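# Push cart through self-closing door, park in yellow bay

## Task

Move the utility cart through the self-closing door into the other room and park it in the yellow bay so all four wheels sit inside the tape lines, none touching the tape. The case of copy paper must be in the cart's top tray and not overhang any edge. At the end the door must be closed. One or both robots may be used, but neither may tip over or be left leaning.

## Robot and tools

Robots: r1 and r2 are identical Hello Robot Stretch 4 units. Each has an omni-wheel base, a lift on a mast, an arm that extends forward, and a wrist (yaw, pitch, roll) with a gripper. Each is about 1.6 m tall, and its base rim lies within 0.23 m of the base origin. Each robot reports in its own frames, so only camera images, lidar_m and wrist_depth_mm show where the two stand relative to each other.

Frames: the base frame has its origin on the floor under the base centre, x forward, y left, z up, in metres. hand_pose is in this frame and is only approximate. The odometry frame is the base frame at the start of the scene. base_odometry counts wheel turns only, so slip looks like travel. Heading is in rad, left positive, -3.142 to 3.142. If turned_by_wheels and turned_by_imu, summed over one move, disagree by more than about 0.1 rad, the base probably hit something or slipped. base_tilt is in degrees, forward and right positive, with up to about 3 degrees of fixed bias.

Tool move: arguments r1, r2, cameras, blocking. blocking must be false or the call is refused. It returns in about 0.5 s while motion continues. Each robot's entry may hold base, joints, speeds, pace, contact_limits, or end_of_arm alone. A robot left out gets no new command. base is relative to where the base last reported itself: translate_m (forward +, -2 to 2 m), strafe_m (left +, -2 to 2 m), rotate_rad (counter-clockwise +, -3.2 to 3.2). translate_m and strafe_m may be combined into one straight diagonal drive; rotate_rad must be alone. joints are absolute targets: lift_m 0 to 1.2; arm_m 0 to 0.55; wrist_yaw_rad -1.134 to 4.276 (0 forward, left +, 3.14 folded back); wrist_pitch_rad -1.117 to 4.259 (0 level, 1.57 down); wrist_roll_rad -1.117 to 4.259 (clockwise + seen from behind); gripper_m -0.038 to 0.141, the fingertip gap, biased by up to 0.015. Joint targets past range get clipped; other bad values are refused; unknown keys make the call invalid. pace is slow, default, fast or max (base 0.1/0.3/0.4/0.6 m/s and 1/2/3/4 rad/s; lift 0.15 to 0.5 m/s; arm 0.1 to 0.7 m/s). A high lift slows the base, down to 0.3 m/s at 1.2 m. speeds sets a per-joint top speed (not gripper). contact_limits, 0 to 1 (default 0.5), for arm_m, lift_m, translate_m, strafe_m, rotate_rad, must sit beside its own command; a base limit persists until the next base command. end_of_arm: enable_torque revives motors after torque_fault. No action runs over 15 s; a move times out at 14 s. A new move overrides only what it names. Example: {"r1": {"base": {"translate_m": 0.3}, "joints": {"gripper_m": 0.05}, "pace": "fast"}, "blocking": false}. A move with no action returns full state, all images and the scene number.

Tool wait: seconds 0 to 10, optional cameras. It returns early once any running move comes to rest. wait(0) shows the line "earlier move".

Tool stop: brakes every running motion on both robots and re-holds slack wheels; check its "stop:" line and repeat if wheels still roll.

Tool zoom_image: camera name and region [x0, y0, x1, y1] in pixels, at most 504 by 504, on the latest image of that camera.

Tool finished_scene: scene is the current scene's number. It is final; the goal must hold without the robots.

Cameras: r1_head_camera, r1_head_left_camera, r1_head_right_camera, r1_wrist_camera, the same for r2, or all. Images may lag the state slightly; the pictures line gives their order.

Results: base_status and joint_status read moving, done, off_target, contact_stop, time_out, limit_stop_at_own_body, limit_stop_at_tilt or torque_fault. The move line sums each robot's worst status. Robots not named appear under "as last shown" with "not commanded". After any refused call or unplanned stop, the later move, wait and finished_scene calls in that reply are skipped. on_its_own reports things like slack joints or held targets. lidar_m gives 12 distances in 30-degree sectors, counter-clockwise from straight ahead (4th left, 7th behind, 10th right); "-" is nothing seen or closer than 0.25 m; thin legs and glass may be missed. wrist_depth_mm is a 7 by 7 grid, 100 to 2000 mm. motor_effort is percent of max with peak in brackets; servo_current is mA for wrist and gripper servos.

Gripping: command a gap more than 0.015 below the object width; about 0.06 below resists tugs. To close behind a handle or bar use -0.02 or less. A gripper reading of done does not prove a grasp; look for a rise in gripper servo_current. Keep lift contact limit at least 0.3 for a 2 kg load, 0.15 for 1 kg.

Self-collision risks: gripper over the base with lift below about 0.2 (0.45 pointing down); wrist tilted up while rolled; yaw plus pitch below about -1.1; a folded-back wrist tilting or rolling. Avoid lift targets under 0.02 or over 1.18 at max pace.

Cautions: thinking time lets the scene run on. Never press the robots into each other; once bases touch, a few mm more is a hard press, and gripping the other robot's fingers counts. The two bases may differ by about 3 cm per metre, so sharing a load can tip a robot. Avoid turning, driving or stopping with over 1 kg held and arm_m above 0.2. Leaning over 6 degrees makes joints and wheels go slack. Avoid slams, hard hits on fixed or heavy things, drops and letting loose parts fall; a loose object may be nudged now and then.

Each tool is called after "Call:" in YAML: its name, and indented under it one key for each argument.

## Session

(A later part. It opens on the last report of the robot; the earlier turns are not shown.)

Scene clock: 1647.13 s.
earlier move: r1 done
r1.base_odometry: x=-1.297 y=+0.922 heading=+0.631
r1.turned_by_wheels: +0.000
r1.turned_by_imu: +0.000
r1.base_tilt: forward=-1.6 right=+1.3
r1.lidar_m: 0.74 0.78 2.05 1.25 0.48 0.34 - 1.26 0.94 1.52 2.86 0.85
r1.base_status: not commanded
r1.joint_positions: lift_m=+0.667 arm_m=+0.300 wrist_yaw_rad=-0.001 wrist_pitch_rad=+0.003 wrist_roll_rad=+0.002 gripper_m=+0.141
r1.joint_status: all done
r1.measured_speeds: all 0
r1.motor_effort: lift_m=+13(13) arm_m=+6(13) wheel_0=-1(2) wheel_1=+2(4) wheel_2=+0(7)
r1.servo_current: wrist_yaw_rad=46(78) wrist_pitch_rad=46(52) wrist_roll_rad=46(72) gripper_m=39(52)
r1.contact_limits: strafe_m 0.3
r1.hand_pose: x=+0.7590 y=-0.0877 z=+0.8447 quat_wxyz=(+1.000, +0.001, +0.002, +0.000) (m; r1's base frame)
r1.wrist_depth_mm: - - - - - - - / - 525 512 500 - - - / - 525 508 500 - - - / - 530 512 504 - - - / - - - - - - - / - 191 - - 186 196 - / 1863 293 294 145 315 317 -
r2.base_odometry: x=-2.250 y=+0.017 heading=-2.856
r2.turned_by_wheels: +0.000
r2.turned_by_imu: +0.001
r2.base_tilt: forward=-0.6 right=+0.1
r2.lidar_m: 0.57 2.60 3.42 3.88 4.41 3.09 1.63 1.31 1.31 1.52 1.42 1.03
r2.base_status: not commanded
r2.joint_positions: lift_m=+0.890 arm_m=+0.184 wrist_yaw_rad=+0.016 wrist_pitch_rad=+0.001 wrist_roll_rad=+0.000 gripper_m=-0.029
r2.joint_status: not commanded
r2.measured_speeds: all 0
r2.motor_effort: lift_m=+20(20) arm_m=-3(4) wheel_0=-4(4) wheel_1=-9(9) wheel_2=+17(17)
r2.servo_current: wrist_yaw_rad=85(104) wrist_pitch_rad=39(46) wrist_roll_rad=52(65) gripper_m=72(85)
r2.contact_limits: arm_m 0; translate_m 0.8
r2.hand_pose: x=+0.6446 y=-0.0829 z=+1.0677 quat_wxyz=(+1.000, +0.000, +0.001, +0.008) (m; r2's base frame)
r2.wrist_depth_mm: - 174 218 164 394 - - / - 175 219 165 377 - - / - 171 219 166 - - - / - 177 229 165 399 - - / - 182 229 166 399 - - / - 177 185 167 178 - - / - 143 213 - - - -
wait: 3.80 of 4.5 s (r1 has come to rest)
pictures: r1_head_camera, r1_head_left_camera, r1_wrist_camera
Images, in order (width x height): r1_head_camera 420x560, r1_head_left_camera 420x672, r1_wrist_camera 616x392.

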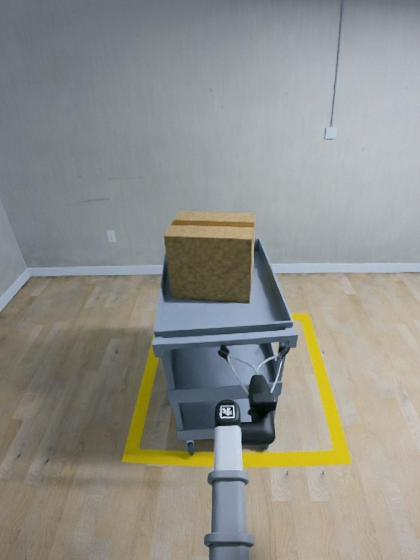

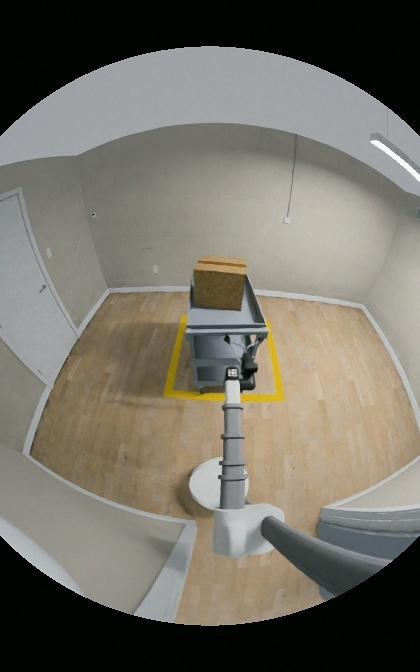

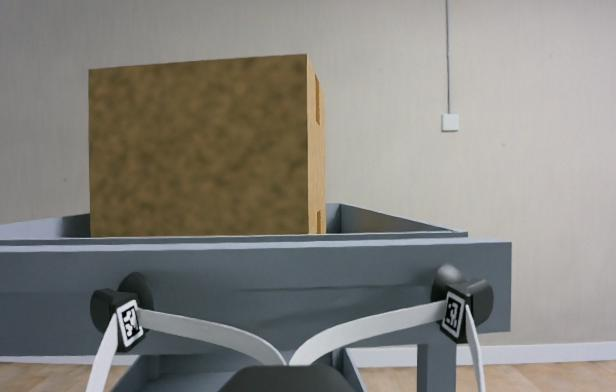

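Call:
move:
  blocking: false
  r1: {"joints": {"arm_m": 0.50}, "pace": "slow"}

Call:
wait:
  seconds: 4.5
  cameras: ["r1_head_camera", "r1_wrist_camera"]

Scene clock: 1653.20 s.
move: r1 moving
r1.base_odometry: x=-1.297 y=+0.922 heading=+0.631
r1.turned_by_wheels: +0.000
r1.turned_by_imu: +0.000
r1.base_tilt: forward=-1.6 right=+1.3
r1.lidar_m: 0.76 0.79 2.05 1.25 0.47 0.35 - 1.26 0.91 1.50 2.86 2.52
r1.base_status: not commanded
r1.joint_positions: lift_m=+0.667 arm_m=+0.312 wrist_yaw_rad=-0.001 wrist_pitch_rad=+0.003 wrist_roll_rad=+0.002 gripper_m=+0.141
r1.joint_status: arm_m moving
r1.measured_speeds: translate_m=+0.000 strafe_m=+0.000 rotate_rad=+0.000 lift_m=+0.000 arm_m=+0.049 wrist_yaw_rad=+0.000 wrist_pitch_rad=+0.000 wrist_roll_rad=+0.000
r1.motor_effort: lift_m=+13(13) arm_m=+9(9) wheel_0=-1(2) wheel_1=+2(3) wheel_2=-1(1)
r1.servo_current: wrist_yaw_rad=72(72) wrist_pitch_rad=39(59) wrist_roll_rad=52(52) gripper_m=39(46)
r1.contact_limits: strafe_m 0.3
r1.hand_pose: x=+0.7716 y=-0.0877 z=+0.8447 quat_wxyz=(+1.000, +0.001, +0.002, +0.000) (m; r1's base frame)
r1.wrist_depth_mm: - - - - - - - / - 525 504 496 - - - / - 530 512 500 - - - / - 530 508 508 - - - / - - - - - - - / - 190 - - 187 195 - / 287 293 293 145 315 315 -
r2: as last shown
r2.turned_by_imu: +0.000
r2.lidar_m: 0.57 2.61 3.42 3.80 4.40 3.06 1.62 1.33 1.33 1.52 1.43 1.04
r2.motor_effort: lift_m=+20(20) arm_m=-4(4) wheel_0=-4(4) wheel_1=-9(9) wheel_2=+17(17)
r2.servo_current: wrist_yaw_rad=85(98) wrist_pitch_rad=39(46) wrist_roll_rad=52(59) gripper_m=78(78)
r2.contact_limits: arm_m 0; translate_m 0.8
r2.wrist_depth_mm: - 175 218 164 399 - - / - 175 219 165 373 - - / - 171 220 167 - - - / - 176 228 165 402 - - / - 182 228 166 399 - - / - 176 186 167 178 - - / - 144 213 - - - -
pictures: none

Scene clock: 1655.97 s.
earlier move: r1 done
r1.base_odometry: x=-1.297 y=+0.922 heading=+0.631
r1.turned_by_wheels: +0.000
r1.turned_by_imu: +0.000
r1.base_tilt: forward=-1.6 right=+1.3
r1.lidar_m: 0.94 0.97 2.05 1.25 0.46 0.33 - 1.27 0.94 1.55 2.85 2.53
r1.base_status: not commanded
r1.joint_positions: lift_m=+0.667 arm_m=+0.500 wrist_yaw_rad=+0.000 wrist_pitch_rad=+0.003 wrist_roll_rad=+0.002 gripper_m=+0.141
r1.joint_status: all done
r1.measured_speeds: all 0
r1.motor_effort: lift_m=+13(13) arm_m=+5(9) wheel_0=-1(2) wheel_1=+2(3) wheel_2=-1(1)
r1.servo_current: wrist_yaw_rad=52(72) wrist_pitch_rad=46(59) wrist_roll_rad=59(65) gripper_m=39(52)
r1.contact_limits: strafe_m 0.3
r1.hand_pose: x=+0.9591 y=-0.0875 z=+0.8447 quat_wxyz=(+1.000, +0.001, +0.002, +0.000) (m; r1's base frame)
r1.wrist_depth_mm: - - - - - - - / - 521 500 500 - - - / - 525 500 580 - - - / - 521 508 569 - - - / - - - - - - - / - 191 - - 186 196 - / 290 293 294 145 306 - -
r2.base_odometry: x=-2.250 y=+0.017 heading=-2.856
r2.turned_by_wheels: +0.000
r2.turned_by_imu: +0.000
r2.base_tilt: forward=-0.6 right=+0.1
r2.lidar_m: 0.58 2.61 3.41 3.84 4.41 3.05 1.63 1.32 1.33 1.51 1.45 1.04
r2.base_status: not commanded
r2.joint_positions: lift_m=+0.890 arm_m=+0.184 wrist_yaw_rad=+0.016 wrist_pitch_rad=+0.001 wrist_roll_rad=+0.000 gripper_m=-0.029
r2.joint_status: not commanded
r2.measured_speeds: all 0
r2.motor_effort: lift_m=+20(20) arm_m=-4(4) wheel_0=-4(4) wheel_1=-9(9) wheel_2=+17(17)
r2.servo_current: wrist_yaw_rad=91(104) wrist_pitch_rad=39(46) wrist_roll_rad=59(65) gripper_m=78(91)
r2.contact_limits: arm_m 0; translate_m 0.8
r2.hand_pose: x=+0.6446 y=-0.0829 z=+1.0677 quat_wxyz=(+1.000, +0.000, +0.001, +0.008) (m; r2's base frame)
r2.wrist_depth_mm: - 174 218 163 399 - - / - 175 219 165 373 - - / - 171 219 166 - - - / - 176 228 165 397 - - / - 182 229 166 399 - - / - 176 185 167 178 - - / - 144 213 - - - -
wait: 2.77 of 4.5 s (r1 has come to rest)
pictures: r1_head_camera, r1_wrist_camera
Images, in order (width x height): r1_head_camera 420x560, r1_wrist_camera 616x392.

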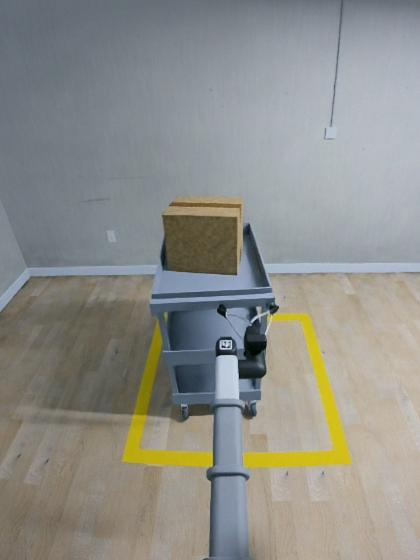

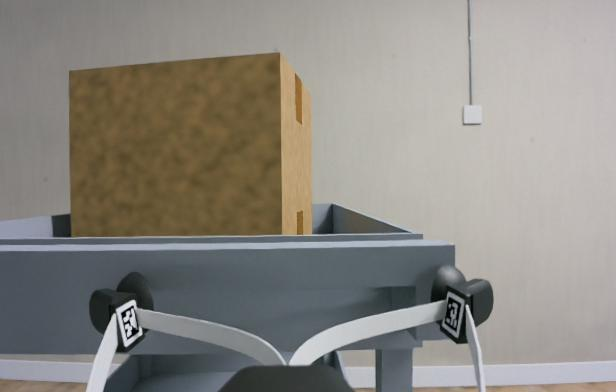

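Call:
move:
  blocking: false
  r1: {"joints": {"arm_m": 0.2}}

Call:
wait:
  seconds: 1.5

Call:
move:
  blocking: false
  r1: {"joints": {"arm_m": 0.1, "lift_m": 0.1}}

Call:
wait:
  seconds: 4
  cameras: ["r1_head_camera", "r1_head_left_camera", "r1_wrist_camera"]

Scene clock: 1667.03 s.
move: r1 moving
r1.base_odometry: x=-1.297 y=+0.922 heading=+0.631
r1.turned_by_wheels: +0.000
r1.turned_by_imu: +0.000
r1.base_tilt: forward=-1.6 right=+1.3
r1.lidar_m: 0.94 0.98 2.05 1.29 0.49 0.34 - 1.24 0.94 1.52 2.87 2.52
r1.base_status: not commanded
r1.joint_positions: lift_m=+0.667 arm_m=+0.449 wrist_yaw_rad=+0.000 wrist_pitch_rad=+0.003 wrist_roll_rad=+0.002 gripper_m=+0.141
r1.joint_status: arm_m moving
r1.measured_speeds: translate_m=+0.000 strafe_m=+0.000 rotate_rad=+0.000 lift_m=+0.000 arm_m=-0.195 wrist_yaw_rad=+0.000 wrist_pitch_rad=+0.000 wrist_roll_rad=+0.000
r1.motor_effort: lift_m=+13(13) arm_m=-5(7) wheel_0=-1(2) wheel_1=+2(3) wheel_2=+0(1)
r1.servo_current: wrist_yaw_rad=52(59) wrist_pitch_rad=46(46) wrist_roll_rad=46(59) gripper_m=39(46)
r1.contact_limits: strafe_m 0.3
r1.hand_pose: x=+0.9085 y=-0.0875 z=+0.8447 quat_wxyz=(+1.000, +0.001, +0.002, +0.000) (m; r1's base frame)
r1.wrist_depth_mm: - - - - - - - / - 564 549 539 - - - / - 574 554 615 - - - / - 574 554 621 - - - / - 574 - - - - - / 334 198 179 342 188 195 - / - 177 - 136 357 - -
r2: as last shown
r2.base_tilt: forward=-0.5 right=+0.1
r2.lidar_m: 0.57 2.63 3.43 3.83 4.38 3.05 1.60 1.35 1.32 1.50 1.41 1.05
r2.motor_effort: lift_m=+20(20) arm_m=-4(4) wheel_0=-3(4) wheel_1=-9(9) wheel_2=+17(17)
r2.servo_current: wrist_yaw_rad=78(98) wrist_pitch_rad=39(39) wrist_roll_rad=46(52) gripper_m=72(85)
r2.contact_limits: arm_m 0; translate_m 0.8
r2.wrist_depth_mm: - 175 218 164 397 - - / - 175 219 165 373 - - / - 171 220 166 - - - / - 176 228 165 397 - - / - 182 229 166 402 - - / - 177 185 167 178 - - / - 144 213 - - - -
pictures: none

Scene clock: 1668.53 s.
earlier move: r1 done
r1.base_odometry: x=-1.297 y=+0.922 heading=+0.631
r1.turned_by_wheels: +0.000
r1.turned_by_imu: +0.000
r1.base_tilt: forward=-1.5 right=+1.3
r1.lidar_m: 0.92 0.97 2.04 1.28 0.48 0.34 - 1.24 0.93 1.53 2.86 2.51
r1.base_status: not commanded
r1.joint_positions: lift_m=+0.667 arm_m=+0.200 wrist_yaw_rad=+0.000 wrist_pitch_rad=+0.003 wrist_roll_rad=+0.002 gripper_m=+0.141
r1.joint_status: all done
r1.measured_speeds: all 0
r1.motor_effort: lift_m=+13(13) arm_m=-4(8) wheel_0=-1(2) wheel_1=+3(3) wheel_2=+0(1)
r1.servo_current: wrist_yaw_rad=39(65) wrist_pitch_rad=46(52) wrist_roll_rad=46(65) gripper_m=39(46)
r1.contact_limits: strafe_m 0.3
r1.hand_pose: x=+0.6593 y=-0.0875 z=+0.8447 quat_wxyz=(+1.000, +0.001, +0.002, +0.000) (m; r1's base frame)
r1.wrist_depth_mm: - - - - - - - / - - - - - - - / - - 809 - - - - / - - 820 - - - - / - 580 603 603 - - - / - 208 - 1205 - 196 - / 1921 177 - 136 - 1756 -
r2.base_odometry: x=-2.250 y=+0.017 heading=-2.856
r2.turned_by_wheels: +0.000
r2.turned_by_imu: +0.000
r2.base_tilt: forward=-0.6 right=+0.1
r2.lidar_m: 0.55 2.63 3.40 3.85 4.38 3.07 1.62 1.33 1.31 1.50 1.44 1.08
r2.base_status: not commanded
r2.joint_positions: lift_m=+0.890 arm_m=+0.184 wrist_yaw_rad=+0.016 wrist_pitch_rad=+0.001 wrist_roll_rad=+0.000 gripper_m=-0.029
r2.joint_status: not commanded
r2.measured_speeds: all 0
r2.motor_effort: lift_m=+20(20) arm_m=-4(4) wheel_0=-3(4) wheel_1=-9(9) wheel_2=+17(17)
r2.servo_current: wrist_yaw_rad=91(104) wrist_pitch_rad=39(46) wrist_roll_rad=46(65) gripper_m=85(85)
r2.contact_limits: arm_m 0; translate_m 0.8
r2.hand_pose: x=+0.6446 y=-0.0829 z=+1.0677 quat_wxyz=(+1.000, +0.000, +0.001, +0.008) (m; r2's base frame)
r2.wrist_depth_mm: - 174 219 164 397 - - / - 175 218 165 375 - - / - 171 219 166 - - - / - 176 228 164 399 - - / - 181 228 166 402 - - / - 176 184 167 178 - - / - 144 212 - - - -
wait: 1.50 s; at rest by 1.47 s
pictures: none

Scene clock: 1669.03 s.
move: r1 moving
r1.base_odometry: x=-1.297 y=+0.922 heading=+0.631
r1.turned_by_wheels: +0.000
r1.turned_by_imu: +0.000
r1.base_tilt: forward=-1.5 right=+1.3
r1.lidar_m: 0.95 0.98 2.00 1.27 0.45 0.35 - 1.26 0.93 1.50 2.86 2.53
r1.base_status: not commanded
r1.joint_positions: lift_m=+0.629 arm_m=+0.149 wrist_yaw_rad=+0.000 wrist_pitch_rad=+0.003 wrist_roll_rad=+0.002 gripper_m=+0.141
r1.joint_status: lift_m moving; arm_m moving
r1.measured_speeds: translate_m=+0.000 strafe_m=+0.000 rotate_rad=+0.000 lift_m=-0.146 arm_m=-0.195 wrist_yaw_rad=+0.000 wrist_pitch_rad=+0.000 wrist_roll_rad=+0.000
r1.motor_effort: lift_m=+13(14) arm_m=-4(7) wheel_0=-1(2) wheel_1=+2(3) wheel_2=+0(1)
r1.servo_current: wrist_yaw_rad=33(59) wrist_pitch_rad=46(52) wrist_roll_rad=39(65) gripper_m=46(46)
r1.contact_limits: strafe_m 0.3
r1.hand_pose: x=+0.6085 y=-0.0875 z=+0.8067 quat_wxyz=(+1.000, +0.001, +0.002, +0.000) (m; r1's base frame)
r1.wrist_depth_mm: - - - - - - - / - - - - - - - / - - 854 1025 - - - / - - 866 1042 - - - / - 634 - - - - - / - 198 183 1229 654 196 - / - - - 136 - 1808 1921
r2: as last shown
r2.lidar_m: 0.55 2.62 3.41 3.86 4.40 3.02 1.62 1.34 1.32 1.48 1.44 1.04
r2.motor_effort: lift_m=+20(20) arm_m=-4(4) wheel_0=-4(4) wheel_1=-9(9) wheel_2=+17(17)
r2.servo_current: wrist_yaw_rad=91(98) wrist_pitch_rad=39(46) wrist_roll_rad=39(52) gripper_m=78(85)
r2.contact_limits: arm_m 0; translate_m 0.8
r2.wrist_depth_mm: - 174 217 164 394 - - / - 176 219 165 375 - - / - 171 220 167 - - - / - 176 228 165 399 - - / - 181 229 166 399 - - / - 176 185 167 178 - - / - 143 212 - - - -
pictures: none

Scene clock: 1671.70 s.
earlier move: r1 done
r1.base_odometry: x=-1.297 y=+0.922 heading=+0.631
r1.turned_by_wheels: +0.000
r1.turned_by_imu: +0.000
r1.base_tilt: forward=-1.6 right=+1.3
r1.lidar_m: 0.94 0.98 2.04 1.28 0.46 0.36 - 1.25 0.93 1.51 2.87 2.54
r1.base_status: not commanded
r1.joint_positions: lift_m=+0.100 arm_m=+0.100 wrist_yaw_rad=+0.000 wrist_pitch_rad=+0.003 wrist_roll_rad=+0.002 gripper_m=+0.141
r1.joint_status: all done
r1.measured_speeds: all 0
r1.motor_effort: lift_m=+13(14) arm_m=-4(7) wheel_0=-2(2) wheel_1=+2(3) wheel_2=+0(1)
r1.servo_current: wrist_yaw_rad=59(65) wrist_pitch_rad=46(52) wrist_roll_rad=59(72) gripper_m=33(52)
r1.contact_limits: strafe_m 0.3
r1.hand_pose: x=+0.5593 y=-0.0875 z=+0.2777 quat_wxyz=(+1.000, +0.001, +0.002, +0.000) (m; r1's base frame)
r1.wrist_depth_mm: - - - 723 - - - / - - - - - - - / - - - - - - - / - - - - - - - / - 699 - 1255 - 1921 1863 / 1078 196 183 976 1078 196 1025 / 723 683 741 143 732 676 699
r2.base_odometry: x=-2.250 y=+0.017 heading=-2.856
r2.turned_by_wheels: +0.000
r2.turned_by_imu: +0.000
r2.base_tilt: forward=-0.6 right=+0.1
r2.lidar_m: 0.57 2.67 3.43 3.81 4.39 3.06 1.65 1.32 1.33 1.49 1.44 1.06
r2.base_status: not commanded
r2.joint_positions: lift_m=+0.890 arm_m=+0.184 wrist_yaw_rad=+0.016 wrist_pitch_rad=+0.001 wrist_roll_rad=+0.000 gripper_m=-0.029
r2.joint_status: not commanded
r2.measured_speeds: all 0
r2.motor_effort: lift_m=+20(20) arm_m=-4(4) wheel_0=-4(5) wheel_1=-9(9) wheel_2=+17(18)
r2.servo_current: wrist_yaw_rad=85(98) wrist_pitch_rad=46(46) wrist_roll_rad=46(59) gripper_m=85(85)
r2.contact_limits: arm_m 0; translate_m 0.8
r2.hand_pose: x=+0.6446 y=-0.0829 z=+1.0677 quat_wxyz=(+1.000, +0.000, +0.001, +0.008) (m; r2's base frame)
r2.wrist_depth_mm: - 175 217 163 397 - - / - 175 219 165 373 - - / - 171 219 166 - - - / - 176 228 165 399 - - / - 181 228 166 402 - - / - 176 186 167 178 - - / - 143 212 - - - -
wait: 2.67 of 4 s (r1 has come to rest)
pictures: r1_head_camera, r1_head_left_camera, r1_wrist_camera
Images, in order (width x height): r1_head_camera 420x560, r1_head_left_camera 420x672, r1_wrist_camera 616x392.

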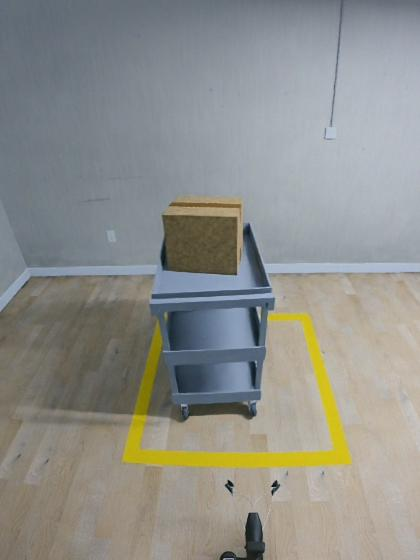

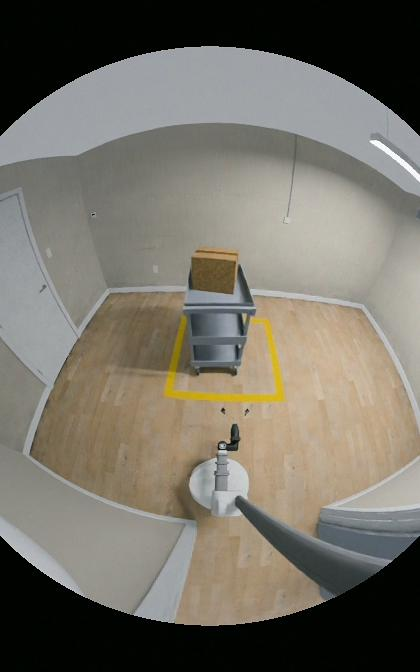

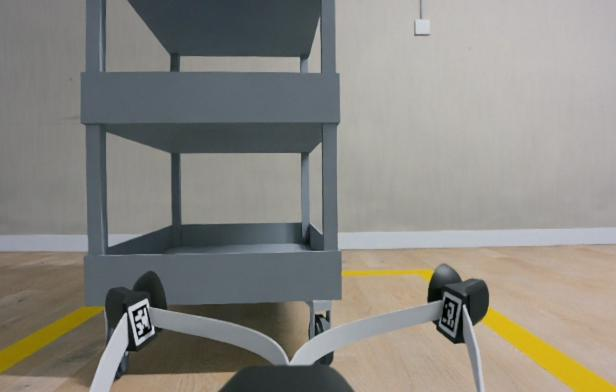

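Call:
move:
  blocking: false
  r1: {"joints": {"lift_m": 0.03, "gripper_m": 0.0}}

Call:
wait:
  seconds: 2.5
  cameras: ["r1_wrist_camera"]

Scene clock: 1676.03 s.
move: r1 moving
r1.base_odometry: x=-1.297 y=+0.922 heading=+0.631
r1.turned_by_wheels: +0.000
r1.turned_by_imu: +0.000
r1.base_tilt: forward=-1.6 right=+1.3
r1.lidar_m: 0.94 0.96 2.01 1.25 0.49 0.36 - 1.23 0.93 1.49 2.88 2.52
r1.base_status: not commanded
r1.joint_positions: lift_m=+0.063 arm_m=+0.100 wrist_yaw_rad=+0.000 wrist_pitch_rad=+0.003 wrist_roll_rad=+0.002 gripper_m=+0.130
r1.joint_status: lift_m moving; gripper_m moving
r1.measured_speeds: translate_m=+0.000 strafe_m=+0.000 rotate_rad=+0.000 lift_m=-0.141 arm_m=+0.000 wrist_yaw_rad=+0.000 wrist_pitch_rad=+0.000 wrist_roll_rad=+0.000
r1.motor_effort: lift_m=+11(12) arm_m=-4(4) wheel_0=-2(2) wheel_1=+2(3) wheel_2=+0(1)
r1.servo_current: wrist_yaw_rad=52(65) wrist_pitch_rad=39(52) wrist_roll_rad=52(52) gripper_m=98(98)
r1.contact_limits: strafe_m 0.3
r1.hand_pose: x=+0.5593 y=-0.0875 z=+0.2399 quat_wxyz=(+1.000, +0.001, +0.002, +0.000) (m; r1's base frame)
r1.wrist_depth_mm: - - - 723 - - - / - - - - - - - / - - - - - - - / - - - - - - - / 1863 - - - - 1708 1708 / 976 202 976 960 976 197 946 / 691 615 654 147 661 609 676
r2: as last shown
r2.lidar_m: 0.56 2.62 3.42 3.82 4.42 3.05 1.64 1.32 1.31 1.51 1.43 1.04
r2.motor_effort: lift_m=+20(20) arm_m=-4(4) wheel_0=-4(4) wheel_1=-9(9) wheel_2=+17(17)
r2.servo_current: wrist_yaw_rad=78(91) wrist_pitch_rad=39(46) wrist_roll_rad=46(65) gripper_m=78(85)
r2.contact_limits: arm_m 0; translate_m 0.8
r2.wrist_depth_mm: - 174 218 164 397 - - / - 175 218 165 373 - - / - 171 219 167 - - - / - 176 227 165 402 - - / - 181 228 166 399 - - / - 176 185 167 178 - - / - 144 213 - - - -
pictures: none

Scene clock: 1677.87 s.
earlier move: r1 done
r1.base_odometry: x=-1.297 y=+0.922 heading=+0.631
r1.turned_by_wheels: +0.000
r1.turned_by_imu: +0.000
r1.base_tilt: forward=-1.6 right=+1.2
r1.lidar_m: 0.95 0.98 2.05 1.24 0.47 0.35 - 1.24 0.93 1.53 2.88 2.53
r1.base_status: not commanded
r1.joint_positions: lift_m=+0.030 arm_m=+0.100 wrist_yaw_rad=+0.000 wrist_pitch_rad=+0.003 wrist_roll_rad=+0.002 gripper_m=+0.001
r1.joint_status: all done
r1.measured_speeds: all 0
r1.motor_effort: lift_m=+13(14) arm_m=-4(4) wheel_0=-1(2) wheel_1=+2(3) wheel_2=+0(1)
r1.servo_current: wrist_yaw_rad=39(65) wrist_pitch_rad=46(52) wrist_roll_rad=46(72) gripper_m=46(137)
r1.contact_limits: strafe_m 0.3
r1.hand_pose: x=+0.5593 y=-0.0875 z=+0.2077 quat_wxyz=(+1.000, +0.001, +0.002, +0.000) (m; r1's base frame)
r1.wrist_depth_mm: - - - 715 - - - / - - - - - - - / - - - - - - - / - - - - - - - / 1618 1182 - 691 1576 1537 1499 / 842 788 723 203 842 820 809 / 609 574 187 164 156 603 585
r2.base_odometry: x=-2.250 y=+0.017 heading=-2.856
r2.turned_by_wheels: +0.000
r2.turned_by_imu: +0.000
r2.base_tilt: forward=-0.6 right=+0.1
r2.lidar_m: 0.55 2.61 3.38 3.84 4.38 3.08 1.62 1.32 1.32 1.49 1.45 1.04
r2.base_status: not commanded
r2.joint_positions: lift_m=+0.890 arm_m=+0.184 wrist_yaw_rad=+0.016 wrist_pitch_rad=+0.001 wrist_roll_rad=+0.000 gripper_m=-0.029
r2.joint_status: not commanded
r2.measured_speeds: all 0
r2.motor_effort: lift_m=+20(20) arm_m=-3(4) wheel_0=-4(4) wheel_1=-9(9) wheel_2=+17(17)
r2.servo_current: wrist_yaw_rad=91(104) wrist_pitch_rad=39(46) wrist_roll_rad=46(65) gripper_m=72(85)
r2.contact_limits: arm_m 0; translate_m 0.8
r2.hand_pose: x=+0.6446 y=-0.0829 z=+1.0677 quat_wxyz=(+1.000, +0.000, +0.001, +0.008) (m; r2's base frame)
r2.wrist_depth_mm: - 174 217 164 397 - - / - 175 219 165 375 - - / - 171 220 167 - - - / - 176 227 165 402 - - / - 181 228 166 397 - - / - 176 186 167 178 - - / - 144 213 - - - -
wait: 1.83 of 2.5 s (r1 has come to rest)
pictures: r1_wrist_camera
Images, in order (width x height): r1_wrist_camera 616x392.

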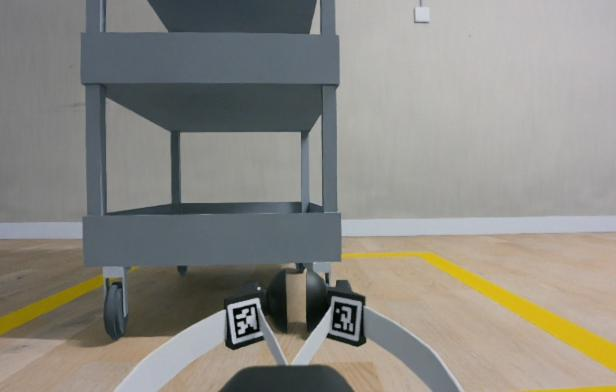

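Call:
zoom_image:
  camera: "r1_wrist_camera"
  region: [0, 200, 440, 392]

Scaled by 1.145.

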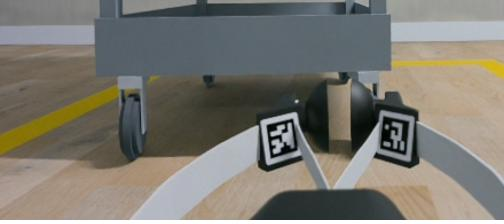

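Call:
move:
  blocking: false
  r2: {"joints": {"gripper_m": 0.13}}

Call:
wait:
  seconds: 2
  cameras: ["r2_head_camera", "r2_wrist_camera"]

Scene clock: 1686.67 s.
move: r2 moving
r1: as last shown
r1.base_tilt: forward=-1.6 right=+1.3
r1.lidar_m: 0.94 0.96 2.04 1.26 0.47 0.36 - 1.23 0.95 1.53 2.85 2.52
r1.motor_effort: lift_m=+13(13) arm_m=-4(4) wheel_0=-2(2) wheel_1=+2(3) wheel_2=+0(0)
r1.servo_current: wrist_yaw_rad=33(59) wrist_pitch_rad=39(52) wrist_roll_rad=39(65) gripper_m=52(52)
r1.contact_limits: strafe_m 0.3
r1.wrist_depth_mm: - - - 715 - - - / - - - - - - - / - - - - - - - / - - - - - - - / 1661 1205 - 707 1537 1499 1576 / 842 778 723 203 866 820 809 / 609 569 187 164 155 597 585
r2.base_odometry: x=-2.250 y=+0.017 heading=-2.856
r2.turned_by_wheels: +0.000
r2.turned_by_imu: +0.001
r2.base_tilt: forward=-0.6 right=+0.0
r2.lidar_m: 0.56 2.59 3.41 3.83 4.41 3.04 1.63 1.33 1.32 1.49 1.42 1.05
r2.base_status: not commanded
r2.joint_positions: lift_m=+0.890 arm_m=+0.184 wrist_yaw_rad=+0.014 wrist_pitch_rad=+0.001 wrist_roll_rad=+0.000 gripper_m=-0.003
r2.joint_status: gripper_m moving
r2.measured_speeds: translate_m=+0.000 strafe_m=+0.000 rotate_rad=+0.001 lift_m=+0.000 arm_m=+0.000 wrist_yaw_rad=+0.000 wrist_pitch_rad=+0.000 wrist_roll_rad=+0.000
r2.motor_effort: lift_m=+20(20) arm_m=-3(4) wheel_0=-4(4) wheel_1=-7(9) wheel_2=+14(17)
r2.servo_current: wrist_yaw_rad=85(91) wrist_pitch_rad=39(46) wrist_roll_rad=46(59) gripper_m=98(104)
r2.contact_limits: arm_m 0; translate_m 0.8
r2.hand_pose: x=+0.6445 y=-0.0834 z=+1.0677 quat_wxyz=(+1.000, +0.000, +0.001, +0.007) (m; r2's base frame)
r2.wrist_depth_mm: - 180 224 167 382 - - / - 181 226 170 382 - - / - 182 226 170 384 - - / - 182 227 171 384 - - / - 183 228 172 384 - - / - 182 190 173 182 - - / - 141 220 - - - -
pictures: none

Scene clock: 1688.53 s.
earlier move: r2 done
r1.base_odometry: x=-1.297 y=+0.922 heading=+0.631
r1.turned_by_wheels: +0.000
r1.turned_by_imu: +0.000
r1.base_tilt: forward=-1.6 right=+1.3
r1.lidar_m: 0.92 0.96 2.05 1.26 0.46 0.36 - 1.12 0.93 1.52 2.85 2.55
r1.base_status: not commanded
r1.joint_positions: lift_m=+0.030 arm_m=+0.100 wrist_yaw_rad=+0.000 wrist_pitch_rad=+0.003 wrist_roll_rad=+0.002 gripper_m=+0.001
r1.joint_status: not commanded
r1.measured_speeds: all 0
r1.motor_effort: lift_m=+13(13) arm_m=-4(4) wheel_0=-2(2) wheel_1=+2(3) wheel_2=+0(1)
r1.servo_current: wrist_yaw_rad=39(59) wrist_pitch_rad=39(52) wrist_roll_rad=52(65) gripper_m=46(59)
r1.contact_limits: strafe_m 0.3
r1.hand_pose: x=+0.5593 y=-0.0875 z=+0.2077 quat_wxyz=(+1.000, +0.001, +0.002, +0.000) (m; r1's base frame)
r1.wrist_depth_mm: - - - 723 - - - / - - - - - - - / - - - - - - - / - - - - - - - / 1618 1205 - 707 1618 1537 1537 / 842 778 723 203 831 831 820 / 609 580 188 164 155 591 580
r2.base_odometry: x=-2.250 y=+0.018 heading=-2.855
r2.turned_by_wheels: +0.000
r2.turned_by_imu: +0.000
r2.base_tilt: forward=-0.7 right=+0.1
r2.lidar_m: 0.71 0.79 3.41 3.82 4.39 3.04 1.62 1.33 1.32 1.51 1.42 1.28
r2.base_status: not commanded
r2.joint_positions: lift_m=+0.890 arm_m=+0.184 wrist_yaw_rad=+0.003 wrist_pitch_rad=+0.001 wrist_roll_rad=+0.000 gripper_m=+0.130
r2.joint_status: all done
r2.measured_speeds: translate_m=+0.000 strafe_m=+0.000 rotate_rad=+0.000 lift_m=+0.000 arm_m=+0.000 wrist_yaw_rad=-0.001 wrist_pitch_rad=+0.000 wrist_roll_rad=+0.000
r2.motor_effort: lift_m=+20(20) arm_m=-4(4) wheel_0=+3(4) wheel_1=-2(9) wheel_2=+6(17)
r2.servo_current: wrist_yaw_rad=46(91) wrist_pitch_rad=39(52) wrist_roll_rad=52(59) gripper_m=52(130)
r2.contact_limits: arm_m 0; translate_m 0.8
r2.hand_pose: x=+0.6435 y=-0.0866 z=+1.0677 quat_wxyz=(+1.000, +0.000, +0.001, +0.001) (m; r2's base frame)
r2.wrist_depth_mm: 336 384 - - - - - / 340 306 - - - - - / 340 387 - - - - - / 342 306 - - - - - / 342 306 - - - - - / 342 301 187 - 190 - - / 342 364 - - - - -
wait: 1.87 of 2 s (r2 has come to rest)
pictures: r2_head_camera, r2_wrist_camera
Images, in order (width x height): r2_head_camera 420x560, r2_wrist_camera 616x392.

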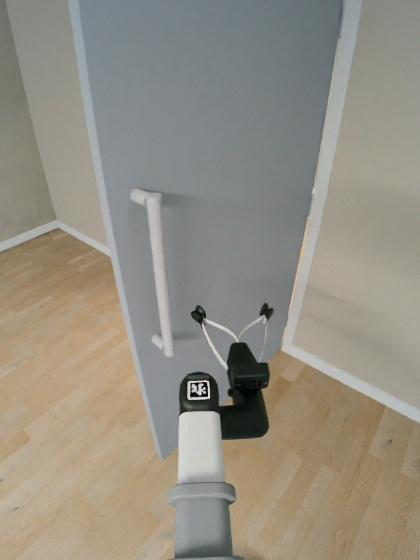

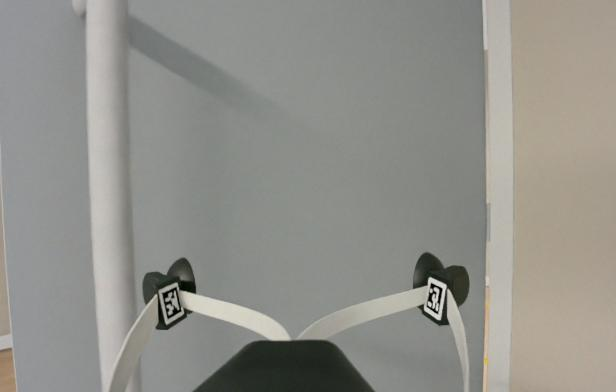

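Door closing. Wait.

Call:
wait:
  seconds: 10
  cameras: ["r2_head_camera", "r2_head_left_camera", "r1_head_camera"]

Scene clock: 1701.10 s.
r1.base_odometry: x=-1.297 y=+0.922 heading=+0.631
r1.turned_by_wheels: +0.000
r1.turned_by_imu: -0.001
r1.base_tilt: forward=-1.6 right=+1.3
r1.lidar_m: 0.92 0.98 2.04 1.25 0.46 0.33 0.40 0.44 0.62 1.48 2.86 2.53
r1.base_status: not commanded
r1.joint_positions: lift_m=+0.030 arm_m=+0.100 wrist_yaw_rad=+0.000 wrist_pitch_rad=+0.003 wrist_roll_rad=+0.002 gripper_m=+0.001
r1.joint_status: not commanded
r1.measured_speeds: all 0
r1.motor_effort: lift_m=+13(13) arm_m=-4(4) wheel_0=-1(2) wheel_1=+2(3) wheel_2=+0(1)
r1.servo_current: wrist_yaw_rad=46(59) wrist_pitch_rad=39(52) wrist_roll_rad=46(65) gripper_m=46(59)
r1.contact_limits: strafe_m 0.3
r1.hand_pose: x=+0.5593 y=-0.0875 z=+0.2077 quat_wxyz=(+1.000, +0.001, +0.002, +0.000) (m; r1's base frame)
r1.wrist_depth_mm: - - - 715 - - - / - - - - - - - / - - - - - - - / - - - - - - - / 1618 1160 - 707 1576 1537 1537 / 842 778 723 203 842 831 820 / 609 569 187 164 155 597 585
r2.base_odometry: x=-2.250 y=+0.018 heading=-2.855
r2.turned_by_wheels: +0.000
r2.turned_by_imu: +0.002
r2.base_tilt: forward=-0.6 right=+0.0
r2.lidar_m: 1.61 2.64 3.42 3.88 4.39 3.05 1.63 1.32 1.32 1.51 1.44 1.41
r2.base_status: not commanded
r2.joint_positions: lift_m=+0.890 arm_m=+0.184 wrist_yaw_rad=+0.003 wrist_pitch_rad=+0.001 wrist_roll_rad=+0.000 gripper_m=+0.130
r2.joint_status: all done
r2.measured_speeds: all 0
r2.motor_effort: lift_m=+20(20) arm_m=-3(4) wheel_0=+3(4) wheel_1=-2(9) wheel_2=+6(17)
r2.servo_current: wrist_yaw_rad=59(91) wrist_pitch_rad=39(52) wrist_roll_rad=33(59) gripper_m=59(130)
r2.contact_limits: arm_m 0; translate_m 0.8
r2.hand_pose: x=+0.6435 y=-0.0866 z=+1.0677 quat_wxyz=(+1.000, +0.000, +0.001, +0.001) (m; r2's base frame)
r2.wrist_depth_mm: - - - - - - - / - - - - - - - / - - - - - - - / - - - - - - - / - - - - - - - / - - 193 154 190 - - / - - - - - - -
wait: 10.00 s; at rest from the start
pictures: r1_head_camera, r2_head_camera, r2_head_left_camera
Images, in order (width x height): r1_head_camera 420x560, r2_head_camera 420x560, r2_head_left_camera 420x672.

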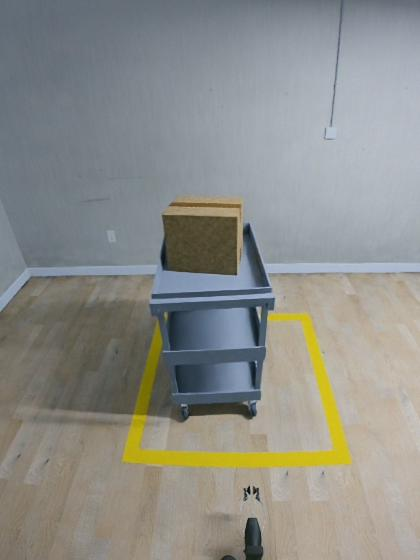

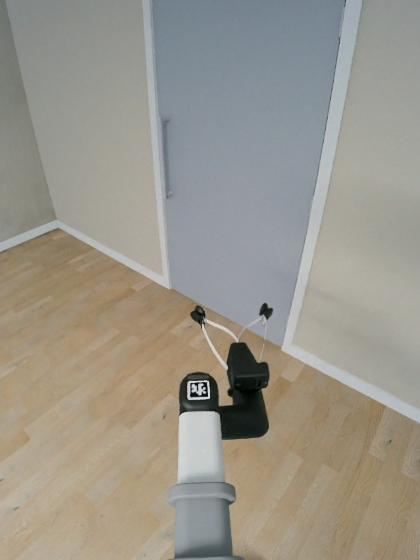

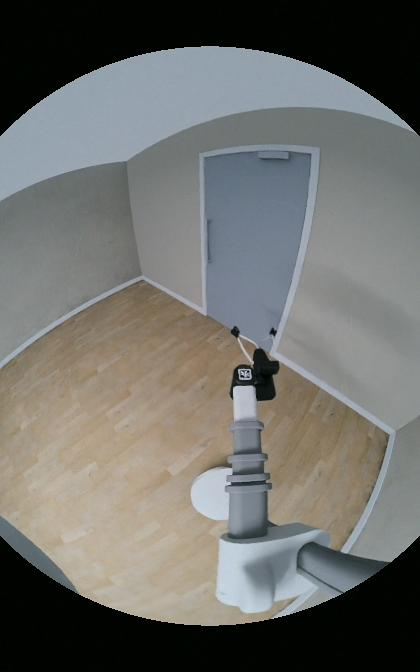

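Call:
wait:
  seconds: 4
  cameras: ["r2_head_camera"]

Call:
zoom_image:
  camera: "r2_head_camera"
  region: [130, 0, 370, 360]

Scene clock: 1708.87 s.
r1.base_odometry: x=-1.297 y=+0.922 heading=+0.631
r1.turned_by_wheels: +0.000
r1.turned_by_imu: +0.000
r1.base_tilt: forward=-1.6 right=+1.3
r1.lidar_m: 0.94 0.97 2.04 1.23 0.47 0.36 0.38 0.43 0.59 1.51 2.87 2.53
r1.base_status: not commanded
r1.joint_positions: lift_m=+0.030 arm_m=+0.100 wrist_yaw_rad=+0.000 wrist_pitch_rad=+0.003 wrist_roll_rad=+0.002 gripper_m=+0.001
r1.joint_status: not commanded
r1.measured_speeds: all 0
r1.motor_effort: lift_m=+13(13) arm_m=-4(4) wheel_0=-1(2) wheel_1=+2(3) wheel_2=+0(1)
r1.servo_current: wrist_yaw_rad=65(59) wrist_pitch_rad=46(52) wrist_roll_rad=39(65) gripper_m=39(59)
r1.contact_limits: strafe_m 0.3
r1.hand_pose: x=+0.5593 y=-0.0875 z=+0.2077 quat_wxyz=(+1.000, +0.001, +0.002, +0.000) (m; r1's base frame)
r1.wrist_depth_mm: - - - 715 - - - / - - - - - - - / - - - - - - - / - - - - - - - / 1576 1182 - 699 1576 1537 1499 / 854 778 715 203 842 831 809 / 609 574 188 164 156 609 585
r2.base_odometry: x=-2.250 y=+0.018 heading=-2.855
r2.turned_by_wheels: +0.000
r2.turned_by_imu: +0.001
r2.base_tilt: forward=-0.7 right=+0.0
r2.lidar_m: 1.62 2.61 3.43 3.82 4.40 3.05 1.63 1.33 1.33 1.49 1.43 1.41
r2.base_status: not commanded
r2.joint_positions: lift_m=+0.890 arm_m=+0.184 wrist_yaw_rad=+0.003 wrist_pitch_rad=+0.001 wrist_roll_rad=+0.000 gripper_m=+0.130
r2.joint_status: all done
r2.measured_speeds: all 0
r2.motor_effort: lift_m=+20(20) arm_m=-3(4) wheel_0=+2(4) wheel_1=-2(9) wheel_2=+6(17)
r2.servo_current: wrist_yaw_rad=46(91) wrist_pitch_rad=46(52) wrist_roll_rad=52(59) gripper_m=52(130)
r2.contact_limits: arm_m 0; translate_m 0.8
r2.hand_pose: x=+0.6435 y=-0.0866 z=+1.0677 quat_wxyz=(+1.000, +0.000, +0.001, +0.001) (m; r2's base frame)
r2.wrist_depth_mm: - - - - - - - / - - - - - - - / - - - - - - - / - - - - - - - / - - - - - - - / - - 193 154 189 - - / - - - - - - -
wait: 4.00 s; at rest from the start
pictures: r2_head_camera
Images, in order (width x height): r2_head_camera 420x560.

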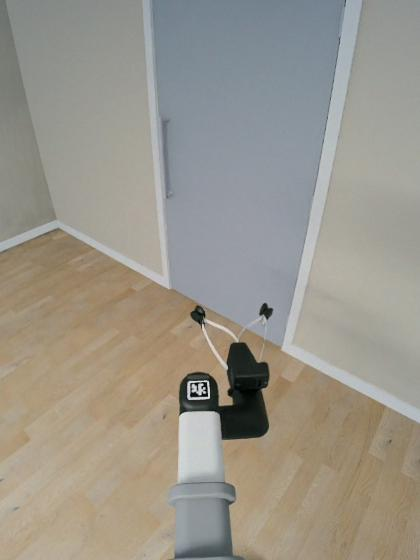

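Scaled by 1.400 from the camera's 420x560 image, which has a finer 1200x1600 frame.

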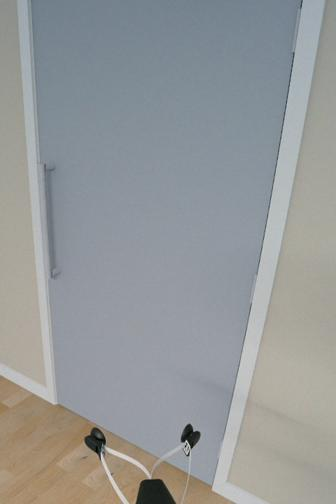

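Shut. The cart is in the bay and the box is in the tray.

Call:
finished_scene:
  scene: 2

The scene is finished: the task was done.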